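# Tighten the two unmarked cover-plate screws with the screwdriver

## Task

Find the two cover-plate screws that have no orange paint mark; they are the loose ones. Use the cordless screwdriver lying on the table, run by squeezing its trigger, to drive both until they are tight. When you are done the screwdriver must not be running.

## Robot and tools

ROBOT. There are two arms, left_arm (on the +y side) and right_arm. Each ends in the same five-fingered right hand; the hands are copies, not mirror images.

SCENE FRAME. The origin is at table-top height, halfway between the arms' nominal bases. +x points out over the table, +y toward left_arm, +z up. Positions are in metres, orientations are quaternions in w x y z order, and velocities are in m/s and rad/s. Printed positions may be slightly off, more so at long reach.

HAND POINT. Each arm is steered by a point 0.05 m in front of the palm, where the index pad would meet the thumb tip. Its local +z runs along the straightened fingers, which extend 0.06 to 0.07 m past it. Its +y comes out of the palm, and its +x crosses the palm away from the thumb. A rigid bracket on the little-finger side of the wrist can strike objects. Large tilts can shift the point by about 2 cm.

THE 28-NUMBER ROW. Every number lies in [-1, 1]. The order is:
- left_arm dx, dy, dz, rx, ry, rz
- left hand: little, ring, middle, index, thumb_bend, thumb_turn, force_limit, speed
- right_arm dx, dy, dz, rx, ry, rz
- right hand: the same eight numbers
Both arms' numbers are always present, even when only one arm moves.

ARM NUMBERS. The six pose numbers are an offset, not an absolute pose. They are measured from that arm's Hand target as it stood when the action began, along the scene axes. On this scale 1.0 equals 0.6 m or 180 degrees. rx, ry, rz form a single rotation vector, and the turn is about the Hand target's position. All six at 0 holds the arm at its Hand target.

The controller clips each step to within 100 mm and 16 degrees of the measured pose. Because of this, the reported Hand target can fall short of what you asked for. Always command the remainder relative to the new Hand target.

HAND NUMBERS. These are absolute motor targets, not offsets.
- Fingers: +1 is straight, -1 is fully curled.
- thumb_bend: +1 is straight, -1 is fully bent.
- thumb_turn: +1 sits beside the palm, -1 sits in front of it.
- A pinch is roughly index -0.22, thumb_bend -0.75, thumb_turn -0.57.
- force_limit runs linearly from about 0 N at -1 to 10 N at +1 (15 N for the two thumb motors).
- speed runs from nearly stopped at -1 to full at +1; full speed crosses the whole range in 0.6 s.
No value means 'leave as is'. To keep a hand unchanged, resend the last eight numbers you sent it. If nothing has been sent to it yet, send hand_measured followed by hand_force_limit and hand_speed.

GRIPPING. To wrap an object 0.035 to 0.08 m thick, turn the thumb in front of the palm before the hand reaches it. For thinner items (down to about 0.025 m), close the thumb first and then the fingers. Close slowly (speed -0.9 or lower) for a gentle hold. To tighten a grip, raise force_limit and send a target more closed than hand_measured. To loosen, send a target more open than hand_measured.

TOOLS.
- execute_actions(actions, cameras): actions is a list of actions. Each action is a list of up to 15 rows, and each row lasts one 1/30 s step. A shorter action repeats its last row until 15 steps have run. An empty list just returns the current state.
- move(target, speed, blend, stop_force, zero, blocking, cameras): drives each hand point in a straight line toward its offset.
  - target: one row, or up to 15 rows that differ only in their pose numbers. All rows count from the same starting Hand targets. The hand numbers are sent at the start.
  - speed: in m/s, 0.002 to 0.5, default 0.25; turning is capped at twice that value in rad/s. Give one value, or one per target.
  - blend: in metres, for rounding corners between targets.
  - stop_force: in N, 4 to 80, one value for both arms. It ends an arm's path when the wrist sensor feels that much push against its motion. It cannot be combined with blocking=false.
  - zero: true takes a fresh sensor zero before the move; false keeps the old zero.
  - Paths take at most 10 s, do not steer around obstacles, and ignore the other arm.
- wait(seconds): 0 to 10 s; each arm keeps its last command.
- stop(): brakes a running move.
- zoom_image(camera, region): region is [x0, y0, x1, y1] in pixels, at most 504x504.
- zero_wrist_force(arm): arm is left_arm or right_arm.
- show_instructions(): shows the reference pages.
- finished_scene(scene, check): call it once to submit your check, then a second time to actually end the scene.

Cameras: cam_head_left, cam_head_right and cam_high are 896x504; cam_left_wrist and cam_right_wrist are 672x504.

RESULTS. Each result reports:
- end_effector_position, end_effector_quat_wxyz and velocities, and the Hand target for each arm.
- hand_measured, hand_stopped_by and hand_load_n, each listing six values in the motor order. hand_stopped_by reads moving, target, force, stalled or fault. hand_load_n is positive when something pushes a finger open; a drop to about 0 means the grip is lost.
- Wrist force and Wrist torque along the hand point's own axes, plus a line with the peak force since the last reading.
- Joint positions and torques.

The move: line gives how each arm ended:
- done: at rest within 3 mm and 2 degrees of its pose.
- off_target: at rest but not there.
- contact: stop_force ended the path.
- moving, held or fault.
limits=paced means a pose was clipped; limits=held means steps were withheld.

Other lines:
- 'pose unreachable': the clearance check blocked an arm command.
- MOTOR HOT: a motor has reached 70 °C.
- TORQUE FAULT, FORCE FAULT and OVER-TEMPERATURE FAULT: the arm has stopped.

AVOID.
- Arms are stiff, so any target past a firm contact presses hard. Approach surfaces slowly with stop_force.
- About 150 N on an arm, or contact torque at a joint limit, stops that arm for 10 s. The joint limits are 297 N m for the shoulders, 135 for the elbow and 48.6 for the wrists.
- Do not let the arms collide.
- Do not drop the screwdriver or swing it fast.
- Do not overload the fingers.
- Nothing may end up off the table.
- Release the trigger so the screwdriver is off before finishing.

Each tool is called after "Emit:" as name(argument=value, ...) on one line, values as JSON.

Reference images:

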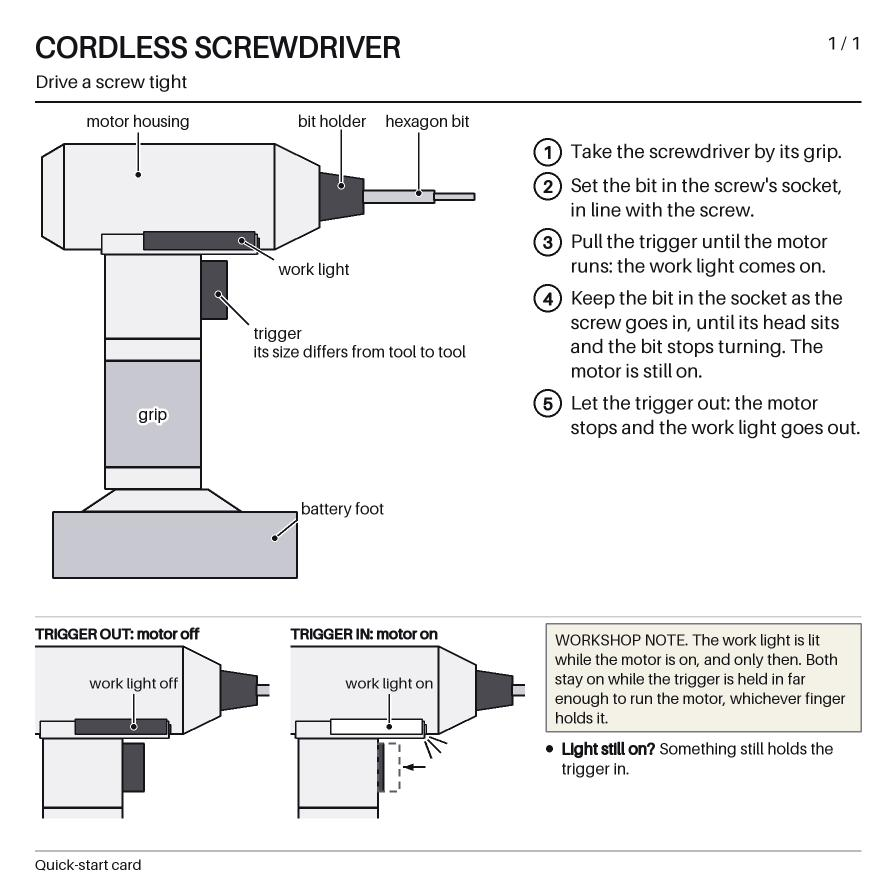

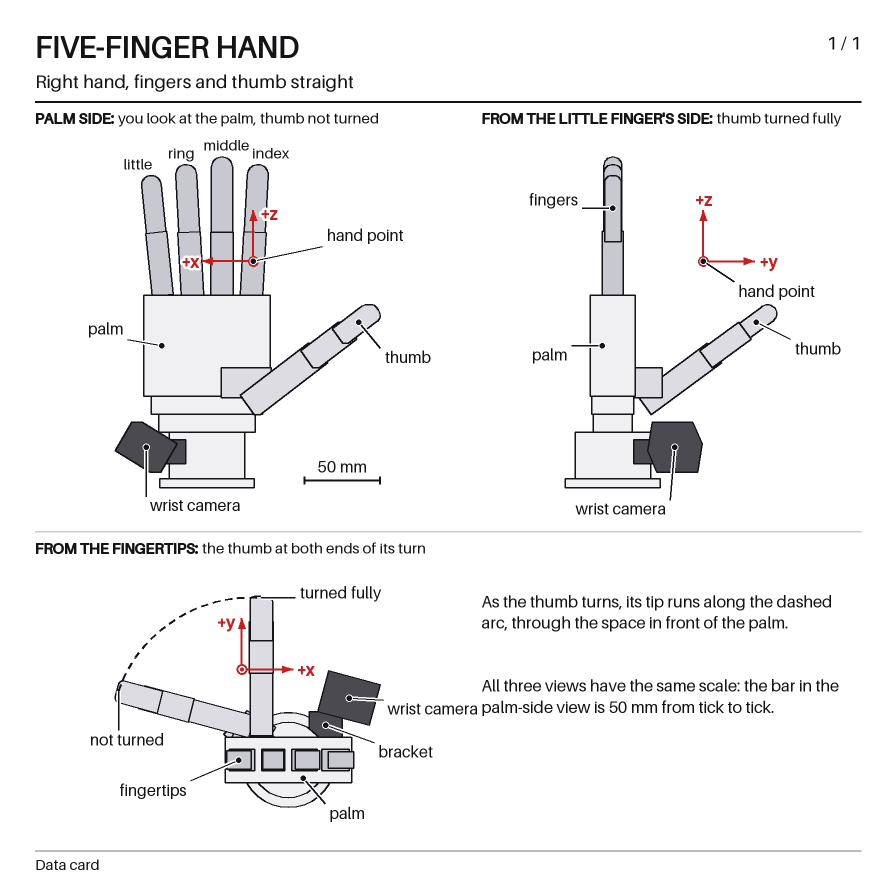

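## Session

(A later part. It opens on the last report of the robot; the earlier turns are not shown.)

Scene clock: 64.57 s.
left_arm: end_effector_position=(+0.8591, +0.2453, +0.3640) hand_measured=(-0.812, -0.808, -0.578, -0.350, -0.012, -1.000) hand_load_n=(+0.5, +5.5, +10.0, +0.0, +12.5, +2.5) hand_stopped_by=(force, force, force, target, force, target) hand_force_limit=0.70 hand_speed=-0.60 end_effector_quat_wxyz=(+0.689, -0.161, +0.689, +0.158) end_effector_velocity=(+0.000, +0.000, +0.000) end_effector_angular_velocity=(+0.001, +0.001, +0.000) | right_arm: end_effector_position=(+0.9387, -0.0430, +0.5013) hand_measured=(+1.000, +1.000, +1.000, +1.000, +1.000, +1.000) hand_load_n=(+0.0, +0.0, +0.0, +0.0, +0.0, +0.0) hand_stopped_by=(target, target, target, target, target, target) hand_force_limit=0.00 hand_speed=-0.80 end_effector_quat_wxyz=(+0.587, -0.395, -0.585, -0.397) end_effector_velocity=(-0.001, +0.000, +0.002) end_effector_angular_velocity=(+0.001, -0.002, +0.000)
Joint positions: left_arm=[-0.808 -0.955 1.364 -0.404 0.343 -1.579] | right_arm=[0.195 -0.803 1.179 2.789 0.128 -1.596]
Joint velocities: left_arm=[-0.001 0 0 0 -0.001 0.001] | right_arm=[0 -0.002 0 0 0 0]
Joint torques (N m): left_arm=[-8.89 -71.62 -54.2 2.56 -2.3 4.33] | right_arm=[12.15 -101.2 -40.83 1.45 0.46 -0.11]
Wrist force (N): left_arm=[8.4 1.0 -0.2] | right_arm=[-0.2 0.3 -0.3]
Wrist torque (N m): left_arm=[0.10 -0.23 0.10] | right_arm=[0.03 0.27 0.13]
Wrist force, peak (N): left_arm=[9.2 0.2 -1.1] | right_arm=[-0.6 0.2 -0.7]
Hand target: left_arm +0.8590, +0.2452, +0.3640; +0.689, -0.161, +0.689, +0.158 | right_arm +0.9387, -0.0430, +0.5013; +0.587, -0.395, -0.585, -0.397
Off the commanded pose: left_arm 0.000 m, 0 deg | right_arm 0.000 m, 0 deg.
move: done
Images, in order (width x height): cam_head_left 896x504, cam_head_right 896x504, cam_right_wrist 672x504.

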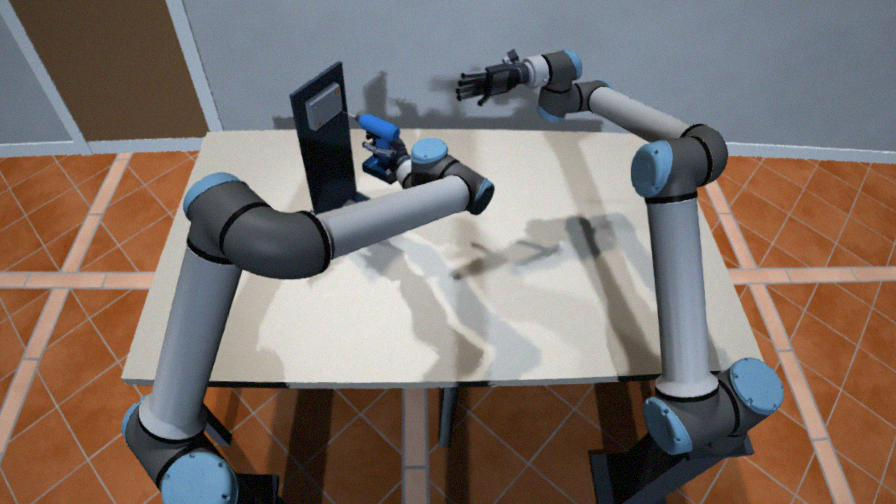

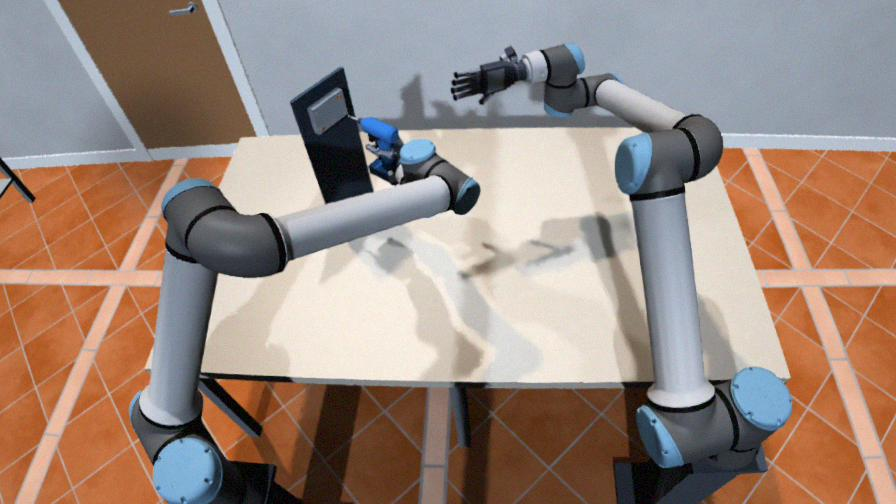

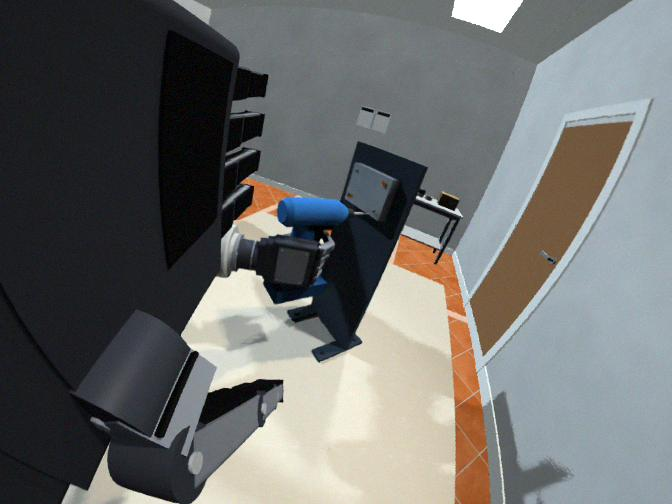

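Emit:
move(target=[-0.0034,0.0024,0.01,0,0,0,-1,-1,-0.97,-0.35,-1,-1,0.7,-0.6,0,0,0,0,0,0,1,1,1,1,1,1,0,-0.8], speed=0.05, cameras=["cam_right_wrist","cam_head_left","cam_head_right"])

Emit:
zoom_image(camera="cam_right_wrist", region=[350, 190, 390, 220])

Emit:
zoom_image(camera="cam_head_left", region=[328, 100, 360, 124])

Emit:
zoom_image(camera="cam_head_right", region=[332, 102, 364, 126])

Scene clock: 65.77 s.
left_arm: end_effector_position=(+0.8569, +0.2467, +0.3702) hand_measured=(-0.812, -0.808, -0.578, -0.350, -0.012, -1.000) hand_load_n=(+0.5, +5.5, +10.0, +0.0, +12.5, +2.5) hand_stopped_by=(force, force, force, target, force, target) hand_force_limit=0.70 hand_speed=-0.60 end_effector_quat_wxyz=(+0.689, -0.161, +0.689, +0.158) end_effector_velocity=(+0.000, +0.001, +0.000) end_effector_angular_velocity=(-0.001, +0.000, +0.000) | right_arm: end_effector_position=(+0.9387, -0.0430, +0.5013) hand_measured=(+1.000, +1.000, +1.000, +1.000, +1.000, +1.000) hand_load_n=(+0.0, +0.0, +0.0, +0.0, +0.0, +0.0) hand_stopped_by=(target, target, target, target, target, target) hand_force_limit=0.00 hand_speed=-0.80 end_effector_quat_wxyz=(+0.587, -0.395, -0.585, -0.397) end_effector_velocity=(+0.000, +0.000, +0.001) end_effector_angular_velocity=(+0.000, -0.001, +0.000)
Joint positions: left_arm=[-0.808 -0.963 1.365 -0.398 0.342 -1.579] | right_arm=[0.195 -0.803 1.179 2.789 0.128 -1.596]
Joint velocities: left_arm=[0.001 0 0 0.001 0.001 -0.001] | right_arm=[0 0 0 -0.001 0 0]
Joint torques (N m): left_arm=[-13.42 -82.93 -34.29 0.66 -1.79 2.96] | right_arm=[12.15 -100.56 -41.12 1.52 0.36 -0.21]
Wrist force (N): left_arm=[8.5 1.2 -0.1] | right_arm=[-0.6 0.1 -0.4]
Wrist torque (N m): left_arm=[0.12 -0.23 0.11] | right_arm=[0.00 0.34 0.10]
Wrist force, peak (N): left_arm=[9.6 0.6 -0.1] | right_arm=[-0.4 0.3 -0.7]
Hand target: left_arm +0.8570, +0.2466, +0.3700; +0.689, -0.161, +0.689, +0.158 | right_arm +0.9387, -0.0430, +0.5013; +0.587, -0.395, -0.585, -0.397
Off the commanded pose: left_arm 0.000 m, 0 deg | right_arm 0.000 m, 0 deg.
move: done
Images, in order (width x height): cam_head_left 896x504, cam_head_right 896x504, cam_right_wrist 672x504.

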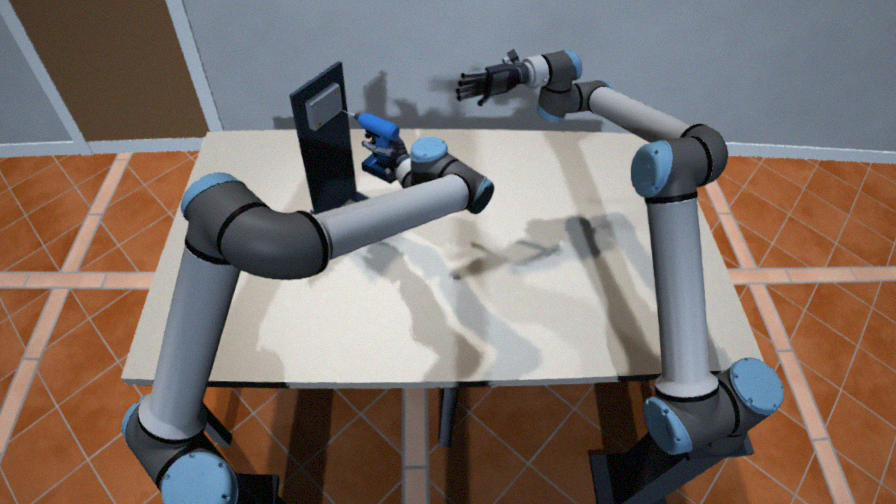

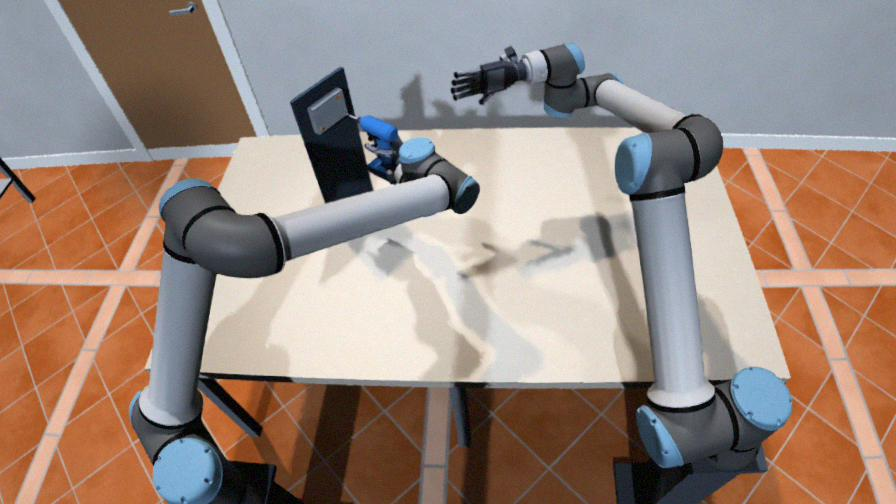

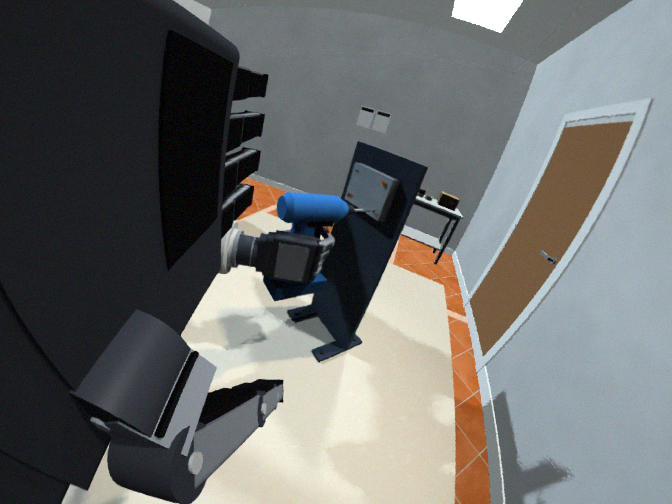

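Scaled by 12.600 from the camera's 672x504 image, which has a finer 960x720 frame.

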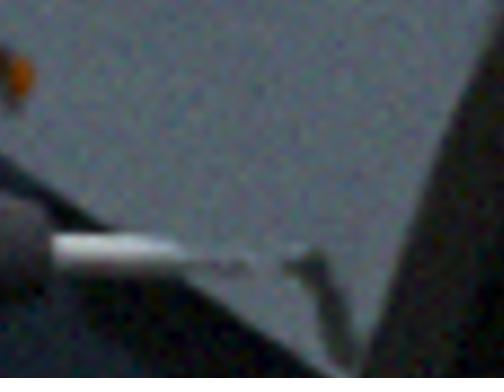

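Scaled by 15.750.

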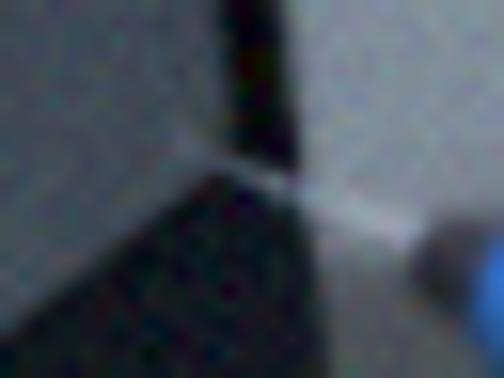

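Scaled by 15.750.

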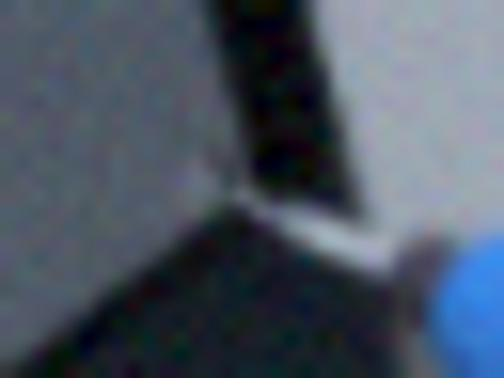

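Emit:
move(target=[0.008,0.01068,0.0025,0,0,0,-1,-1,-0.97,-1,-1,-1,0.9,-0.6,0,0,0,0,0,0,1,1,1,1,1,1,0,-0.8], speed=0.03, cameras=["cam_right_wrist","cam_head_left","cam_head_right"])

Emit:
zoom_image(camera="cam_right_wrist", region=[350, 190, 390, 220])

Emit:
zoom_image(camera="cam_head_left", region=[328, 100, 360, 124])

Emit:
zoom_image(camera="cam_head_right", region=[332, 102, 364, 126])

Scene clock: 66.80 s.
left_arm: end_effector_position=(+0.8619, +0.2531, +0.3716) hand_measured=(-0.812, -0.808, -0.578, -0.634, -0.012, -1.000) hand_load_n=(+0.0, +5.0, +9.5, +9.5, +12.5, +1.5) hand_stopped_by=(force, force, force, force, force, target) hand_force_limit=0.90 hand_speed=-0.60 end_effector_quat_wxyz=(+0.689, -0.161, +0.689, +0.158) end_effector_velocity=(+0.000, +0.001, +0.000) end_effector_angular_velocity=(-0.002, -0.001, +0.001) | right_arm: end_effector_position=(+0.9387, -0.0430, +0.5013) hand_measured=(+1.000, +1.000, +1.000, +1.000, +1.000, +1.000) hand_load_n=(+0.0, +0.0, +0.0, +0.0, +0.0, +0.0) hand_stopped_by=(target, target, target, target, target, target) hand_force_limit=0.00 hand_speed=-0.80 end_effector_quat_wxyz=(+0.587, -0.395, -0.585, -0.397) end_effector_velocity=(+0.000, +0.000, -0.001) end_effector_angular_velocity=(+0.000, +0.002, +0.001)
Joint positions: left_arm=[-0.799 -0.963 1.363 -0.395 0.352 -1.579] | right_arm=[0.195 -0.803 1.179 2.789 0.128 -1.596]
Joint velocities: left_arm=[0.001 0 0 0 -0.001 -0.002] | right_arm=[0 0.001 0 0 0 0]
Joint torques (N m): left_arm=[-11.13 -80.36 -52.93 2.43 -0.37 3.72] | right_arm=[12.27 -102.12 -41.39 1.58 0.38 0.07]
Wrist force (N): left_arm=[8.9 -0.2 -2.4] | right_arm=[-0.3 0.2 -0.4]
Wrist torque (N m): left_arm=[0.03 -0.46 0.19] | right_arm=[0.02 0.29 0.12]
Wrist force, peak (N): left_arm=[8.9 -0.2 -2.4] | right_arm=[-0.7 -0.1 -0.5]
Hand target: left_arm +0.8618, +0.2530, +0.3715; +0.689, -0.161, +0.689, +0.158 | right_arm +0.9387, -0.0430, +0.5013; +0.587, -0.395, -0.585, -0.397
Off the commanded pose: left_arm 0.000 m, 0 deg | right_arm 0.000 m, 0 deg.
move: done
Images, in order (width x height): cam_head_left 896x504, cam_head_right 896x504, cam_right_wrist 672x504.

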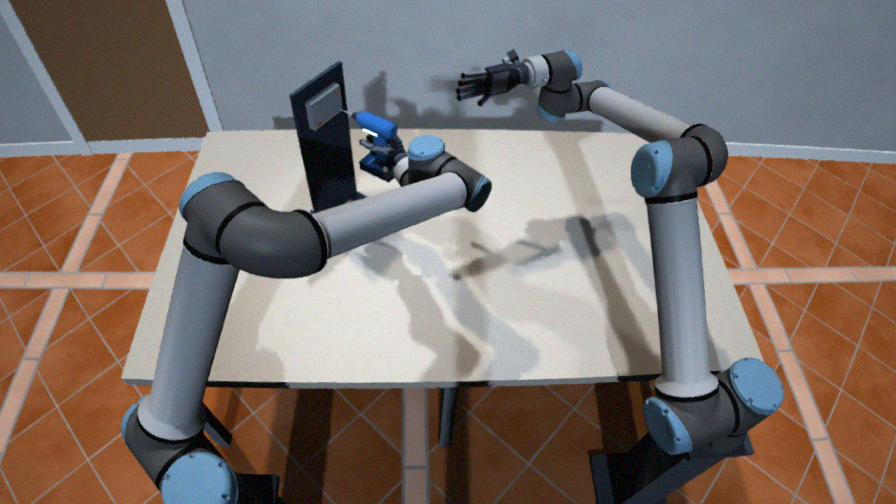

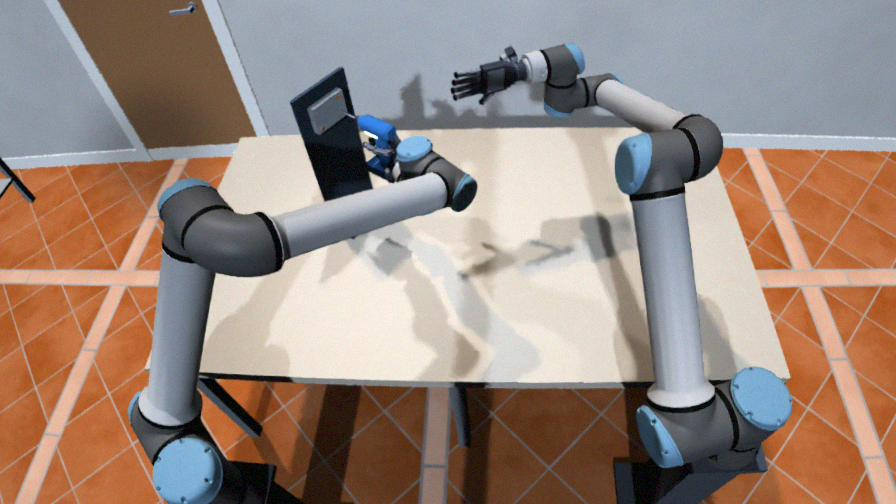

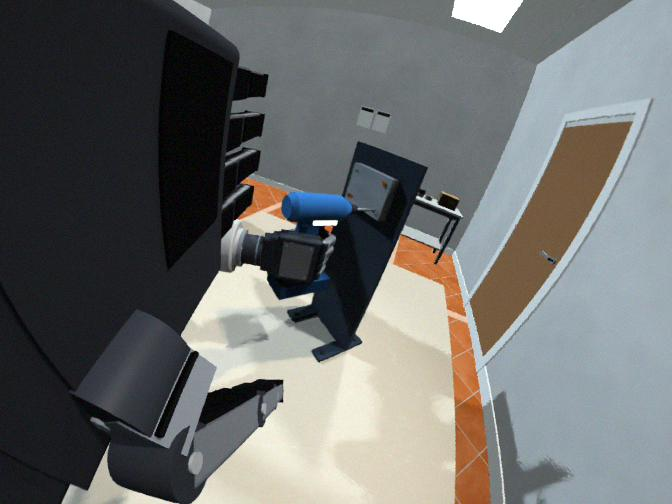

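Scaled by 12.600 from the camera's 672x504 image, which has a finer 960x720 frame.

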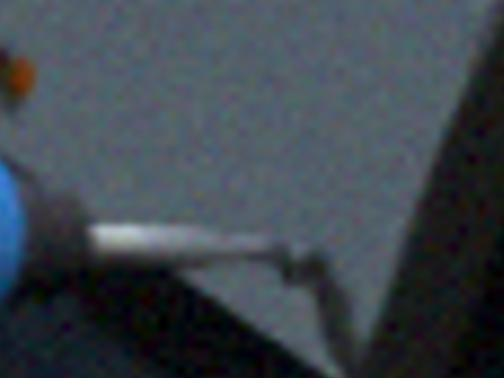

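Scaled by 15.750.

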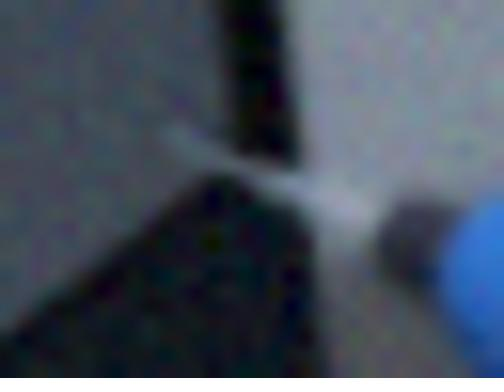

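Scaled by 15.750.

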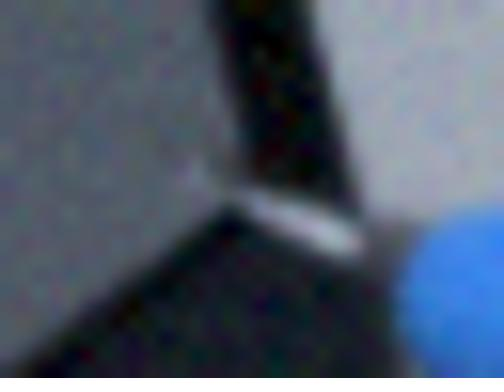

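Emit:
move(target=[0.0028,0.0041,0,0,0,0,-1,-1,-0.97,-1,-1,-1,0.9,-0.6,0,0,0,0,0,0,1,1,1,1,1,1,0,-0.8], speed=0.004, stop_force=6, cameras=[])

Scene clock: 68.27 s.
left_arm: end_effector_position=(+0.8622, +0.2537, +0.3716) hand_measured=(-0.812, -0.808, -0.578, -0.634, -0.012, -1.000) hand_load_n=(+2.0, +5.5, +9.5, +9.5, +13.0, +0.0) hand_stopped_by=(force, force, force, force, force, target) hand_force_limit=0.90 hand_speed=-0.60 end_effector_quat_wxyz=(+0.689, -0.161, +0.689, +0.158) end_effector_velocity=(+0.000, -0.002, +0.000) end_effector_angular_velocity=(-0.001, -0.001, -0.002) | right_arm: end_effector_position=(+0.9387, -0.0430, +0.5013) hand_measured=(+1.000, +1.000, +1.000, +1.000, +1.000, +1.000) hand_load_n=(+0.0, +0.0, +0.0, +0.0, +0.0, +0.0) hand_stopped_by=(target, target, target, target, target, target) hand_force_limit=0.00 hand_speed=-0.80 end_effector_quat_wxyz=(+0.587, -0.395, -0.585, -0.397) end_effector_velocity=(+0.000, +0.000, -0.001) end_effector_angular_velocity=(+0.000, +0.001, +0.000)
Joint positions: left_arm=[-0.798 -0.963 1.363 -0.395 0.353 -1.579] | right_arm=[0.195 -0.803 1.179 2.789 0.128 -1.596]
Joint velocities: left_arm=[-0.002 0 0 0 0 0] | right_arm=[0 0 0 0.001 0 0]
Joint torques (N m): left_arm=[-11.22 -74.13 -52.2 -0.9 -2.69 3.43] | right_arm=[12.01 -101.27 -41.75 1.25 0.39 -0.2]
Wrist force (N): left_arm=[7.8 -1.6 -4.7] | right_arm=[-0.2 0.2 -0.3]
Wrist torque (N m): left_arm=[0.06 -0.56 0.27] | right_arm=[0.01 0.27 0.13]
Wrist force, peak (N): left_arm=[7.7 -3.1 -7.9] | right_arm=[-0.4 -0.2 -0.9]
Hand target: left_arm +0.8622, +0.2537, +0.3716; +0.689, -0.161, +0.689, +0.158 | right_arm +0.9387, -0.0430, +0.5013; +0.587, -0.395, -0.585, -0.397
Off the commanded pose: left_arm 0.002 m, 0 deg | right_arm 0.000 m, 0 deg.
move: contact (left_arm)
No camera images: "cameras" was empty.

Emit:
move(target=[[0.00019,0.00027,-0.00117,0,0,0,-1,-1,-0.97,-1,-1,-1,0.9,-0.6,0,0,0,0,0,0,1,1,1,1,1,1,0,-0.8],[0.00115,-0.0004,-0.00117,0,0,0,-1,-1,-0.97,-1,-1,-1,0.9,-0.6,0,0,0,0,0,0,1,1,1,1,1,1,0,-0.8],[0.00115,-0.0004,0,0,0,0,-1,-1,-0.97,-1,-1,-1,0.9,-0.6,0,0,0,0,0,0,1,1,1,1,1,1,0,-0.8],[0.00019,0.00027,0,0,0,0,-1,-1,-0.97,-1,-1,-1,0.9,-0.6,0,0,0,0,0,0,1,1,1,1,1,1,0,-0.8]], speed=0.003, stop_force=5, cameras=[])

Scene clock: 70.37 s.
left_arm: end_effector_position=(+0.8624, +0.2539, +0.3716) hand_measured=(-0.812, -0.808, -0.578, -0.634, -0.012, -1.000) hand_load_n=(+2.0, +6.0, +9.5, +9.5, +13.0, +0.0) hand_stopped_by=(force, force, force, force, force, target) hand_force_limit=0.90 hand_speed=-0.60 end_effector_quat_wxyz=(+0.689, -0.161, +0.689, +0.158) end_effector_velocity=(+0.000, +0.000, +0.000) end_effector_angular_velocity=(+0.000, +0.000, +0.000) | right_arm: end_effector_position=(+0.9387, -0.0430, +0.5013) hand_measured=(+1.000, +1.000, +1.000, +1.000, +1.000, +1.000) hand_load_n=(+0.0, +0.0, +0.0, +0.0, +0.0, +0.0) hand_stopped_by=(target, target, target, target, target, target) hand_force_limit=0.00 hand_speed=-0.80 end_effector_quat_wxyz=(+0.587, -0.395, -0.585, -0.397) end_effector_velocity=(+0.000, +0.000, +0.000) end_effector_angular_velocity=(+0.000, +0.000, +0.000)
Joint positions: left_arm=[-0.798 -0.963 1.363 -0.395 0.353 -1.579] | right_arm=[0.195 -0.803 1.179 2.789 0.128 -1.596]
Joint velocities: left_arm=[0 0 0 0 0.001 0] | right_arm=[0 0 0 0 0 0]
Joint torques (N m): left_arm=[-4.16 -103.74 -33.96 -3.45 -2.75 2.91] | right_arm=[12.42 -101.7 -41.82 1.49 0.46 -0.11]
Wrist force (N): left_arm=[7.7 -3.2 -7.6] | right_arm=[-0.2 0.1 -0.5]
Wrist torque (N m): left_arm=[0.12 -0.76 0.39] | right_arm=[0.01 0.28 0.12]
Wrist force, peak (N): left_arm=[7.6 -4.3 -9.6] | right_arm=[-1.0 0.1 -0.3]
Hand target: left_arm +0.8624, +0.2539, +0.3716; +0.689, -0.161, +0.689, +0.158 | right_arm +0.9387, -0.0430, +0.5013; +0.587, -0.395, -0.585, -0.397
Off the commanded pose: left_arm 0.000 m, 0 deg | right_arm 0.000 m, 0 deg.
move: done
No camera images: "cameras" was empty.

Emit:
move(target=[[0,0,0.00117,0,0,0,-1,-1,-0.97,-1,-1,-1,0.9,-0.6,0,0,0,0,0,0,1,1,1,1,1,1,0,-0.8],[0.00096,-0.00066,0.00117,0,0,0,-1,-1,-0.97,-1,-1,-1,0.9,-0.6,0,0,0,0,0,0,1,1,1,1,1,1,0,-0.8]], speed=0.003, stop_force=5, cameras=[])

Emit:
move(target=[[-0.00096,0.00066,0,0,0,0,-1,-1,-0.97,-1,-1,-1,0.9,-0.6,0,0,0,0,0,0,1,1,1,1,1,1,0,-0.8],[-0.00192,0.00132,0,0,0,0,-1,-1,-0.97,-1,-1,-1,0.9,-0.6,0,0,0,0,0,0,1,1,1,1,1,1,0,-0.8],[-0.00192,0.00132,-0.00117,0,0,0,-1,-1,-0.97,-1,-1,-1,0.9,-0.6,0,0,0,0,0,0,1,1,1,1,1,1,0,-0.8]], speed=0.003, stop_force=5, cameras=[])

Scene clock: 71.93 s.
left_arm: end_effector_position=(+0.8630, +0.2535, +0.3723) hand_measured=(-0.812, -0.808, -0.578, -0.634, -0.012, -1.000) hand_load_n=(+2.5, +6.0, +9.0, +9.5, +13.0, +0.0) hand_stopped_by=(force, force, force, force, force, target) hand_force_limit=0.90 hand_speed=-0.60 end_effector_quat_wxyz=(+0.689, -0.161, +0.689, +0.158) end_effector_velocity=(+0.000, +0.000, +0.000) end_effector_angular_velocity=(+0.000, +0.000, +0.000) | right_arm: end_effector_position=(+0.9387, -0.0430, +0.5013) hand_measured=(+1.000, +1.000, +1.000, +1.000, +1.000, +1.000) hand_load_n=(+0.0, +0.0, +0.0, +0.0, +0.0, +0.0) hand_stopped_by=(target, target, target, target, target, target) hand_force_limit=0.00 hand_speed=-0.80 end_effector_quat_wxyz=(+0.587, -0.395, -0.585, -0.397) end_effector_velocity=(-0.001, +0.000, +0.002) end_effector_angular_velocity=(+0.000, -0.001, +0.000)
Joint positions: left_arm=[-0.798 -0.962 1.36 -0.394 0.353 -1.579] | right_arm=[0.195 -0.803 1.179 2.789 0.128 -1.596]
Joint velocities: left_arm=[0 0 0 0 0 0] | right_arm=[0 -0.002 0 0 0 0]
Joint torques (N m): left_arm=[12.38 -70.35 -35.61 0.15 1.87 3.47] | right_arm=[12.91 -101.46 -41.81 1.46 0.59 -0.02]
Wrist force (N): left_arm=[5.8 0.8 -3.9] | right_arm=[0.1 0.3 -0.4]
Wrist torque (N m): left_arm=[-0.06 -0.58 0.21] | right_arm=[0.04 0.23 0.14]
Wrist force, peak (N): left_arm=[7.6 -3.4 -8.2] | right_arm=[-0.8 0.4 -0.3]
Hand target: left_arm +0.8629, +0.2535, +0.3723; +0.689, -0.161, +0.689, +0.158 | right_arm +0.9387, -0.0430, +0.5013; +0.587, -0.395, -0.585, -0.397
Off the commanded pose: left_arm 0.000 m, 0 deg | right_arm 0.000 m, 0 deg.
move: done
No camera images: "cameras" was empty.

Scene clock: 73.57 s.
left_arm: end_effector_position=(+0.8618, +0.2543, +0.3715) hand_measured=(-0.812, -0.808, -0.578, -0.634, -0.012, -1.000) hand_load_n=(+1.5, +5.5, +9.5, +9.5, +13.0, +0.0) hand_stopped_by=(force, force, force, force, force, target) hand_force_limit=0.90 hand_speed=-0.60 end_effector_quat_wxyz=(+0.689, -0.161, +0.689, +0.158) end_effector_velocity=(+0.000, -0.001, +0.000) end_effector_angular_velocity=(+0.001, +0.001, -0.002) | right_arm: end_effector_position=(+0.9387, -0.0430, +0.5013) hand_measured=(+1.000, +1.000, +1.000, +1.000, +1.000, +1.000) hand_load_n=(+0.0, +0.0, +0.0, +0.0, +0.0, +0.0) hand_stopped_by=(target, target, target, target, target, target) hand_force_limit=0.00 hand_speed=-0.80 end_effector_quat_wxyz=(+0.587, -0.395, -0.585, -0.397) end_effector_velocity=(+0.000, +0.000, -0.002) end_effector_angular_velocity=(-0.001, +0.002, +0.000)
Joint positions: left_arm=[-0.798 -0.964 1.364 -0.396 0.353 -1.579] | right_arm=[0.195 -0.803 1.179 2.789 0.128 -1.596]
Joint velocities: left_arm=[-0.001 0 0 0 0 0.001] | right_arm=[0 0.002 0 0 0 0]
Joint torques (N m): left_arm=[-13.17 -72.15 -39.19 -0.59 -1.2 1.62] | right_arm=[12.24 -101.18 -41.9 1.51 0.28 -0.1]
Wrist force (N): left_arm=[8.1 1.7 -1.6] | right_arm=[-0.5 0.1 -0.3]
Wrist torque (N m): left_arm=[0.00 -0.43 0.15] | right_arm=[0.00 0.31 0.11]
Wrist force, peak (N): left_arm=[8.3 1.3 -1.0] | right_arm=[-0.7 -0.3 -0.8]
Hand target: left_arm +0.8618, +0.2543, +0.3716; +0.689, -0.161, +0.689, +0.158 | right_arm +0.9387, -0.0430, +0.5013; +0.587, -0.395, -0.585, -0.397
Off the commanded pose: left_arm 0.000 m, 0 deg | right_arm 0.000 m, 0 deg.
move: done
No camera images: "cameras" was empty.

Emit:
move(target=[0.0019,0.00274,0,0,0,0,-1,-1,-0.97,-1,-1,-1,0.9,-0.6,0,0,0,0,0,0,1,1,1,1,1,1,0,-0.8], speed=0.003, stop_force=9, cameras=["cam_right_wrist","cam_head_left"])

Emit:
zoom_image(camera="cam_right_wrist", region=[350, 190, 390, 220])

Emit:
zoom_image(camera="cam_head_left", region=[328, 100, 360, 124])

Scene clock: 75.07 s.
left_arm: end_effector_position=(+0.8630, +0.2559, +0.3716) hand_measured=(-0.812, -0.808, -0.578, -0.634, -0.012, -1.000) hand_load_n=(+1.5, +5.5, +9.5, +9.5, +13.0, +0.5) hand_stopped_by=(force, force, force, force, force, target) hand_force_limit=0.90 hand_speed=-0.60 end_effector_quat_wxyz=(+0.689, -0.161, +0.689, +0.158) end_effector_velocity=(+0.000, +0.000, +0.000) end_effector_angular_velocity=(+0.001, +0.001, +0.001) | right_arm: end_effector_position=(+0.9387, -0.0430, +0.5013) hand_measured=(+1.000, +1.000, +1.000, +1.000, +1.000, +1.000) hand_load_n=(+0.0, +0.0, +0.0, +0.0, +0.0, +0.5) hand_stopped_by=(target, target, target, target, target, target) hand_force_limit=0.00 hand_speed=-0.80 end_effector_quat_wxyz=(+0.587, -0.395, -0.585, -0.397) end_effector_velocity=(+0.000, +0.000, +0.000) end_effector_angular_velocity=(+0.000, +0.001, +0.000)
Joint positions: left_arm=[-0.796 -0.964 1.364 -0.396 0.355 -1.578] | right_arm=[0.195 -0.803 1.179 2.789 0.128 -1.596]
Joint velocities: left_arm=[0 0 0 0.001 0 0.001] | right_arm=[0 0 0 0.001 0 0]
Joint torques (N m): left_arm=[-1.87 -69.44 -53.57 1.46 0.39 4.04] | right_arm=[12.23 -101.44 -42.4 1.62 0.34 -0.09]
Wrist force (N): left_arm=[7.5 2.6 -0.8] | right_arm=[0.0 -0.4 -0.2]
Wrist torque (N m): left_arm=[-0.10 -0.41 0.09] | right_arm=[-0.09 0.25 0.12]
Wrist force, peak (N): left_arm=[7.7 2.6 -1.0] | right_arm=[-0.6 0.0 -0.7]
Hand target: left_arm +0.8629, +0.2559, +0.3716; +0.689, -0.161, +0.689, +0.158 | right_arm +0.9387, -0.0430, +0.5013; +0.587, -0.395, -0.585, -0.397
Off the commanded pose: left_arm 0.000 m, 0 deg | right_arm 0.000 m, 0 deg.
move: done
Images, in order (width x height): cam_head_left 896x504, cam_right_wrist 672x504.

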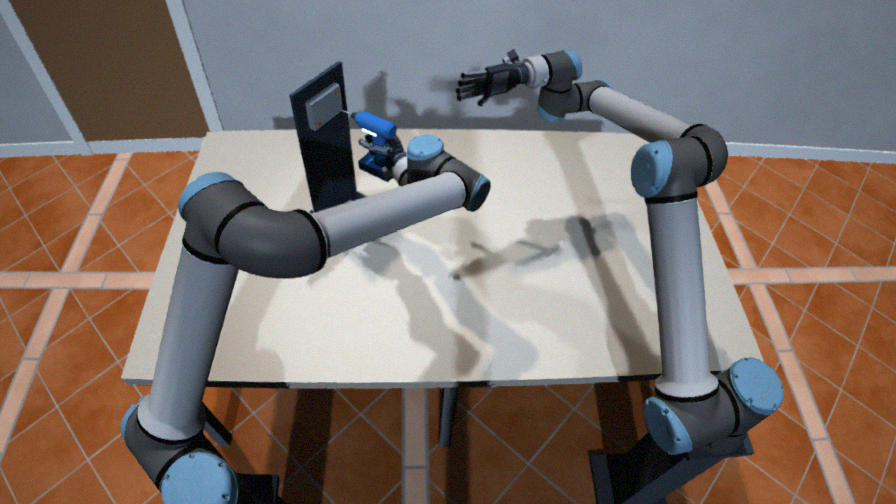

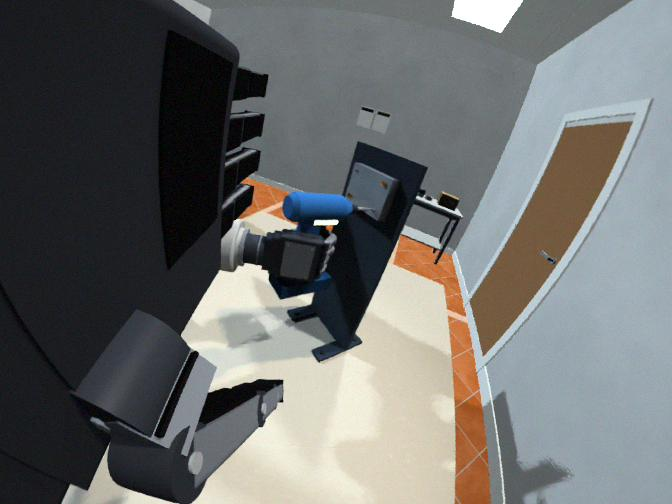

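Scaled by 12.600 from the camera's 672x504 image, which has a finer 960x720 frame.

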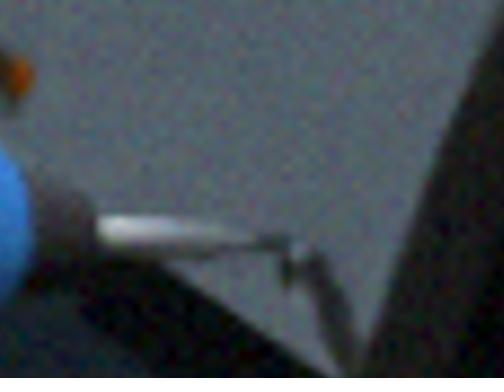

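Scaled by 15.750.

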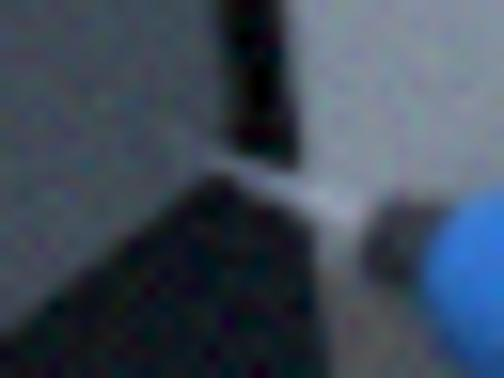

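Emit:
move(target=[[-0.0038,-0.00548,0,0,0,0,-1,-1,-0.97,-1,-1,-1,0.9,-0.6,0,0,0,0,0,0,1,1,1,1,1,1,0,-0.8],[-0.00105,-0.00738,-0.00383,0,0,0,-1,-1,-0.97,-1,-1,-1,0.9,-0.6,0,0,0,0,0,0,1,1,1,1,1,1,0,-0.8]], speed=0.02, cameras=["cam_right_wrist","cam_head_left","cam_head_right"])

Emit:
zoom_image(camera="cam_right_wrist", region=[350, 190, 390, 220])

Emit:
zoom_image(camera="cam_head_left", region=[328, 100, 360, 124])

Emit:
zoom_image(camera="cam_head_right", region=[332, 102, 364, 126])

Scene clock: 76.10 s.
left_arm: end_effector_position=(+0.8623, +0.2514, +0.3691) hand_measured=(-0.812, -0.808, -0.578, -0.634, -0.012, -1.000) hand_load_n=(+1.0, +5.5, +9.5, +9.5, +13.0, +0.5) hand_stopped_by=(force, force, force, force, force, target) hand_force_limit=0.90 hand_speed=-0.60 end_effector_quat_wxyz=(+0.689, -0.161, +0.689, +0.158) end_effector_velocity=(+0.000, +0.001, +0.000) end_effector_angular_velocity=(-0.002, -0.001, +0.000) | right_arm: end_effector_position=(+0.9387, -0.0430, +0.5013) hand_measured=(+1.000, +1.000, +1.000, +1.000, +1.000, +1.000) hand_load_n=(+0.0, +0.0, +0.0, +0.0, +0.0, +0.0) hand_stopped_by=(target, target, target, target, target, target) hand_force_limit=0.00 hand_speed=-0.80 end_effector_quat_wxyz=(+0.587, -0.395, -0.585, -0.397) end_effector_velocity=(+0.000, +0.000, -0.001) end_effector_angular_velocity=(+0.000, -0.001, +0.000)
Joint positions: left_arm=[-0.8 -0.959 1.361 -0.397 0.351 -1.578] | right_arm=[0.195 -0.803 1.179 2.789 0.128 -1.596]
Joint velocities: left_arm=[0.001 0 0 0 0.001 -0.002] | right_arm=[0 0.001 0 -0.001 0 0]
Joint torques (N m): left_arm=[9.77 -99.24 -48.93 -3.69 2.18 -0.21] | right_arm=[12.1 -101.5 -42.56 1.61 0.45 -0.05]
Wrist force (N): left_arm=[8.8 0.9 -0.3] | right_arm=[-0.6 0.2 -0.4]
Wrist torque (N m): left_arm=[0.07 -0.27 0.12] | right_arm=[0.02 0.33 0.11]
Wrist force, peak (N): left_arm=[9.3 0.9 -0.4] | right_arm=[-0.8 0.3 -0.6]
Hand target: left_arm +0.8623, +0.2515, +0.3693; +0.689, -0.161, +0.689, +0.158 | right_arm +0.9387, -0.0430, +0.5013; +0.587, -0.395, -0.585, -0.397
Off the commanded pose: left_arm 0.000 m, 0 deg | right_arm 0.000 m, 0 deg.
move: done
Images, in order (width x height): cam_head_left 896x504, cam_head_right 896x504, cam_right_wrist 672x504.

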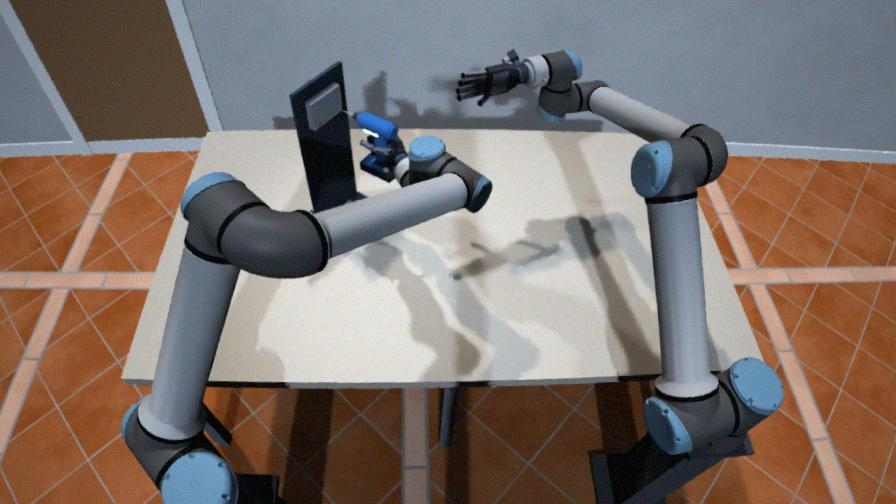

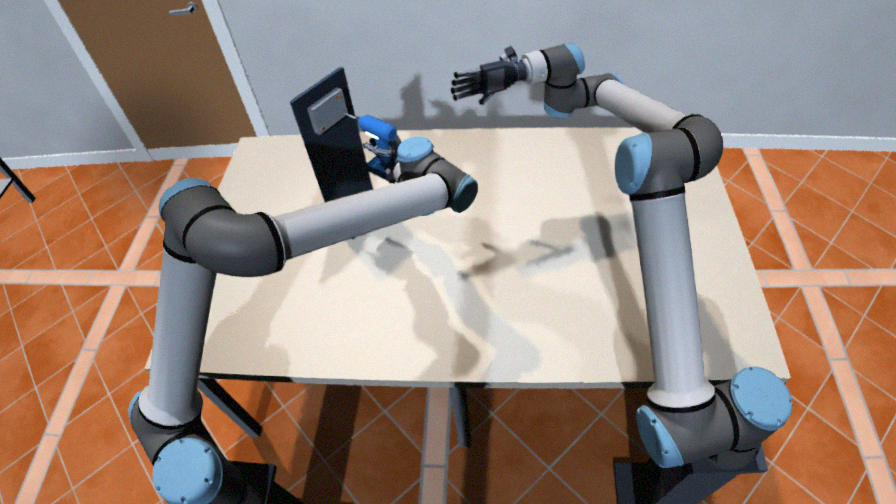

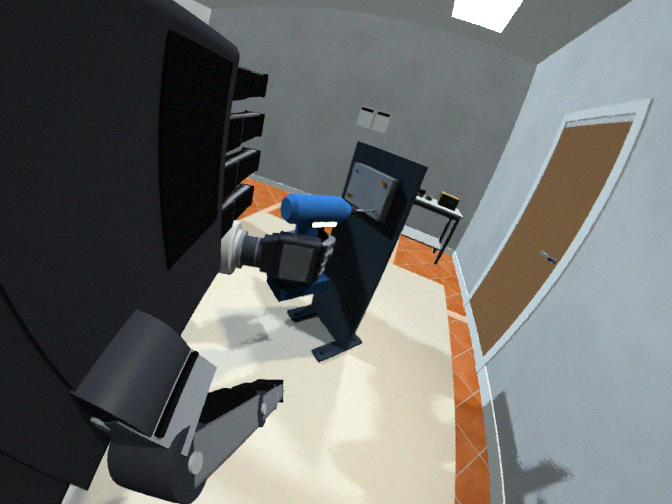

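Scaled by 12.600 from the camera's 672x504 image, which has a finer 960x720 frame.

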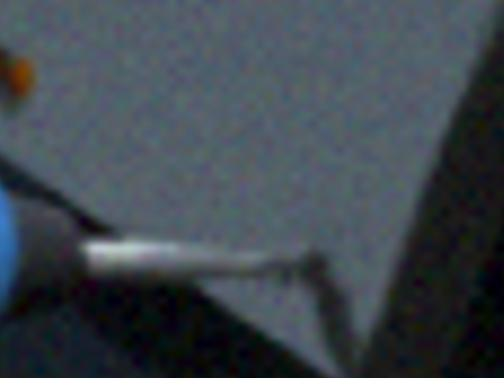

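Scaled by 15.750.

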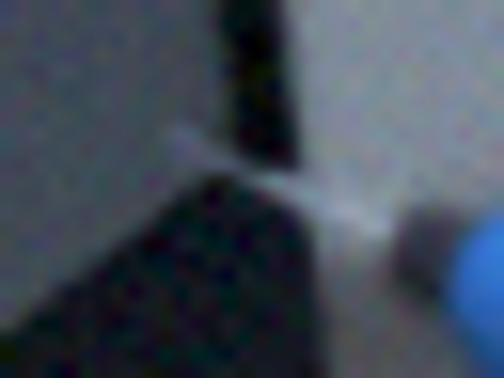

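Scaled by 15.750.

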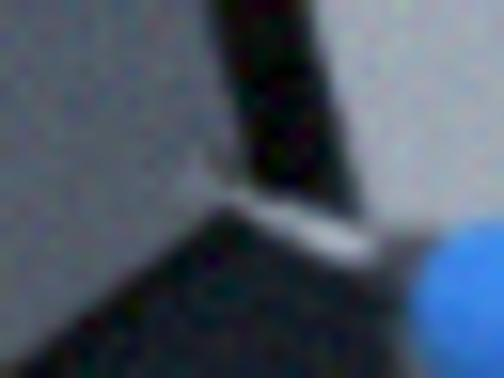

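Emit:
move(target=[[0.0003,-0.0002,0.00167,0,0,0,-1,-1,-0.97,-1,-1,-1,0.9,-0.6,0,0,0,0,0,0,1,1,1,1,1,1,0,-0.8],[0.0041,0.0053,0.00167,0,0,0,-1,-1,-0.97,-1,-1,-1,0.9,-0.6,0,0,0,0,0,0,1,1,1,1,1,1,0,-0.8]], speed=0.004, stop_force=6, cameras=[])

Scene clock: 78.03 s.
left_arm: end_effector_position=(+0.8634, +0.2527, +0.3703) hand_measured=(-0.812, -0.808, -0.578, -0.634, -0.012, -1.000) hand_load_n=(+1.5, +5.5, +9.5, +9.5, +13.0, +0.0) hand_stopped_by=(force, force, force, force, force, target) hand_force_limit=0.90 hand_speed=-0.60 end_effector_quat_wxyz=(+0.689, -0.161, +0.689, +0.158) end_effector_velocity=(+0.000, +0.000, +0.000) end_effector_angular_velocity=(-0.001, -0.001, +0.000) | right_arm: end_effector_position=(+0.9387, -0.0430, +0.5013) hand_measured=(+1.000, +1.000, +1.000, +1.000, +1.000, +1.000) hand_load_n=(+0.0, +0.0, -0.5, +0.0, +0.0, +0.0) hand_stopped_by=(target, target, target, target, target, target) hand_force_limit=0.00 hand_speed=-0.80 end_effector_quat_wxyz=(+0.587, -0.395, -0.585, -0.397) end_effector_velocity=(+0.000, +0.000, +0.001) end_effector_angular_velocity=(+0.000, +0.000, +0.000)
Joint positions: left_arm=[-0.798 -0.96 1.36 -0.396 0.353 -1.579] | right_arm=[0.195 -0.803 1.179 2.789 0.128 -1.596]
Joint velocities: left_arm=[0 0 0 0 0 -0.002] | right_arm=[0 -0.001 0 0.001 0 0]
Joint torques (N m): left_arm=[-9.05 -94.96 -46.89 1.66 -1.78 -1.56] | right_arm=[11.7 -101.51 -42.73 1.48 0.34 0.05]
Wrist force (N): left_arm=[8.1 -0.8 -4.3] | right_arm=[-0.3 0.0 -0.5]
Wrist torque (N m): left_arm=[0.05 -0.50 0.22] | right_arm=[0.00 0.30 0.12]
Wrist force, peak (N): left_arm=[8.2 -1.9 -7.4] | right_arm=[-0.7 0.3 -0.5]
Hand target: left_arm +0.8634, +0.2527, +0.3703; +0.689, -0.161, +0.689, +0.158 | right_arm +0.9387, -0.0430, +0.5013; +0.587, -0.395, -0.585, -0.397
Off the commanded pose: left_arm 0.002 m, 0 deg | right_arm 0.000 m, 0 deg.
move: contact (left_arm); path passed 1 of 2 targets
No camera images: "cameras" was empty.

Emit:
move(target=[[0.00101,-0.0003,0,0,0,0,-1,-1,-0.97,-1,-1,-1,0.9,-0.6,0,0,0,0,0,0,1,1,1,1,1,1,0,-0.8],[0.00101,-0.0003,-0.001,0,0,0,-1,-1,-0.97,-1,-1,-1,0.9,-0.6,0,0,0,0,0,0,1,1,1,1,1,1,0,-0.8],[-0.00063,0.00084,-0.001,0,0,0,-1,-1,-0.97,-1,-1,-1,0.9,-0.6,0,0,0,0,0,0,1,1,1,1,1,1,0,-0.8]], speed=0.003, stop_force=5, cameras=[])

Scene clock: 79.80 s.
left_arm: end_effector_position=(+0.8630, +0.2532, +0.3697) hand_measured=(-0.812, -0.808, -0.578, -0.634, -0.012, -1.000) hand_load_n=(+2.0, +6.0, +9.0, +9.5, +13.0, +0.0) hand_stopped_by=(force, force, force, force, force, target) hand_force_limit=0.90 hand_speed=-0.60 end_effector_quat_wxyz=(+0.689, -0.161, +0.689, +0.158) end_effector_velocity=(+0.000, +0.001, +0.000) end_effector_angular_velocity=(+0.000, +0.000, +0.001) | right_arm: end_effector_position=(+0.9387, -0.0430, +0.5013) hand_measured=(+1.000, +1.000, +1.000, +1.000, +1.000, +1.000) hand_load_n=(+0.0, +0.5, +0.0, +0.0, +0.0, +0.5) hand_stopped_by=(target, target, target, target, target, target) hand_force_limit=0.00 hand_speed=-0.80 end_effector_quat_wxyz=(+0.587, -0.395, -0.585, -0.397) end_effector_velocity=(+0.000, +0.000, -0.002) end_effector_angular_velocity=(-0.001, +0.002, +0.000)
Joint positions: left_arm=[-0.798 -0.96 1.362 -0.397 0.353 -1.579] | right_arm=[0.195 -0.803 1.179 2.789 0.128 -1.596]
Joint velocities: left_arm=[0.001 0 0 -0.001 -0.001 0.001] | right_arm=[0 0.002 0 0 0 0]
Joint torques (N m): left_arm=[-7.47 -108.92 -48.83 -2.28 -2.32 -1.53] | right_arm=[11.41 -102.57 -43.22 1.55 0.52 -0.03]
Wrist force (N): left_arm=[8.0 -2.1 -7.3] | right_arm=[-0.4 0.1 0.1]
Wrist torque (N m): left_arm=[0.10 -0.62 0.31] | right_arm=[-0.02 0.30 0.11]
Wrist force, peak (N): left_arm=[8.4 -3.6 -9.5] | right_arm=[-0.7 0.3 -0.6]
Hand target: left_arm +0.8630, +0.2532, +0.3697; +0.689, -0.161, +0.689, +0.158 | right_arm +0.9387, -0.0430, +0.5013; +0.587, -0.395, -0.585, -0.397
Off the commanded pose: left_arm 0.000 m, 0 deg | right_arm 0.000 m, 0 deg.
move: done
No camera images: "cameras" was empty.

Emit:
move(target=[0.0034,-0.00235,0,0,0,0,-1,-1,-0.97,-1,-1,-1,0.9,-0.6,0,0,0,0,0,0,1,1,1,1,1,1,0,-0.8], speed=0.003, stop_force=5, cameras=[])

Scene clock: 81.43 s.
left_arm: end_effector_position=(+0.8651, +0.2518, +0.3697) hand_measured=(-0.812, -0.808, -0.578, -0.634, -0.012, -1.000) hand_load_n=(+1.0, +5.5, +9.5, +9.5, +13.0, +0.5) hand_stopped_by=(force, force, force, force, force, target) hand_force_limit=0.90 hand_speed=-0.60 end_effector_quat_wxyz=(+0.689, -0.161, +0.689, +0.158) end_effector_velocity=(+0.000, -0.001, +0.000) end_effector_angular_velocity=(+0.000, +0.000, -0.002) | right_arm: end_effector_position=(+0.9387, -0.0430, +0.5013) hand_measured=(+1.000, +1.000, +1.000, +1.000, +1.000, +1.000) hand_load_n=(+0.0, +0.0, +0.0, +0.0, +0.0, +0.0) hand_stopped_by=(target, target, target, target, target, target) hand_force_limit=0.00 hand_speed=-0.80 end_effector_quat_wxyz=(+0.587, -0.395, -0.585, -0.397) end_effector_velocity=(+0.000, +0.000, +0.001) end_effector_angular_velocity=(+0.000, -0.001, +0.000)
Joint positions: left_arm=[-0.798 -0.956 1.355 -0.395 0.353 -1.579] | right_arm=[0.195 -0.803 1.179 2.789 0.128 -1.596]
Joint velocities: left_arm=[-0.001 0 0 0 0.001 0] | right_arm=[0 -0.001 0 0 0 0]
Joint torques (N m): left_arm=[0.35 -84.29 -42.64 0.46 1.39 1.91] | right_arm=[11.65 -101.69 -43.24 1.63 0.51 -0.08]
Wrist force (N): left_arm=[8.9 0.9 -1.2] | right_arm=[-0.2 0.2 -0.3]
Wrist torque (N m): left_arm=[0.06 -0.28 0.09] | right_arm=[0.02 0.28 0.13]
Wrist force, peak (N): left_arm=[9.3 -1.8 -7.9] | right_arm=[-0.8 -0.2 -0.5]
Hand target: left_arm +0.8651, +0.2518, +0.3697; +0.689, -0.161, +0.689, +0.158 | right_arm +0.9387, -0.0430, +0.5013; +0.587, -0.395, -0.585, -0.397
Off the commanded pose: left_arm 0.000 m, 0 deg | right_arm 0.000 m, 0 deg.
move: done
No camera images: "cameras" was empty.


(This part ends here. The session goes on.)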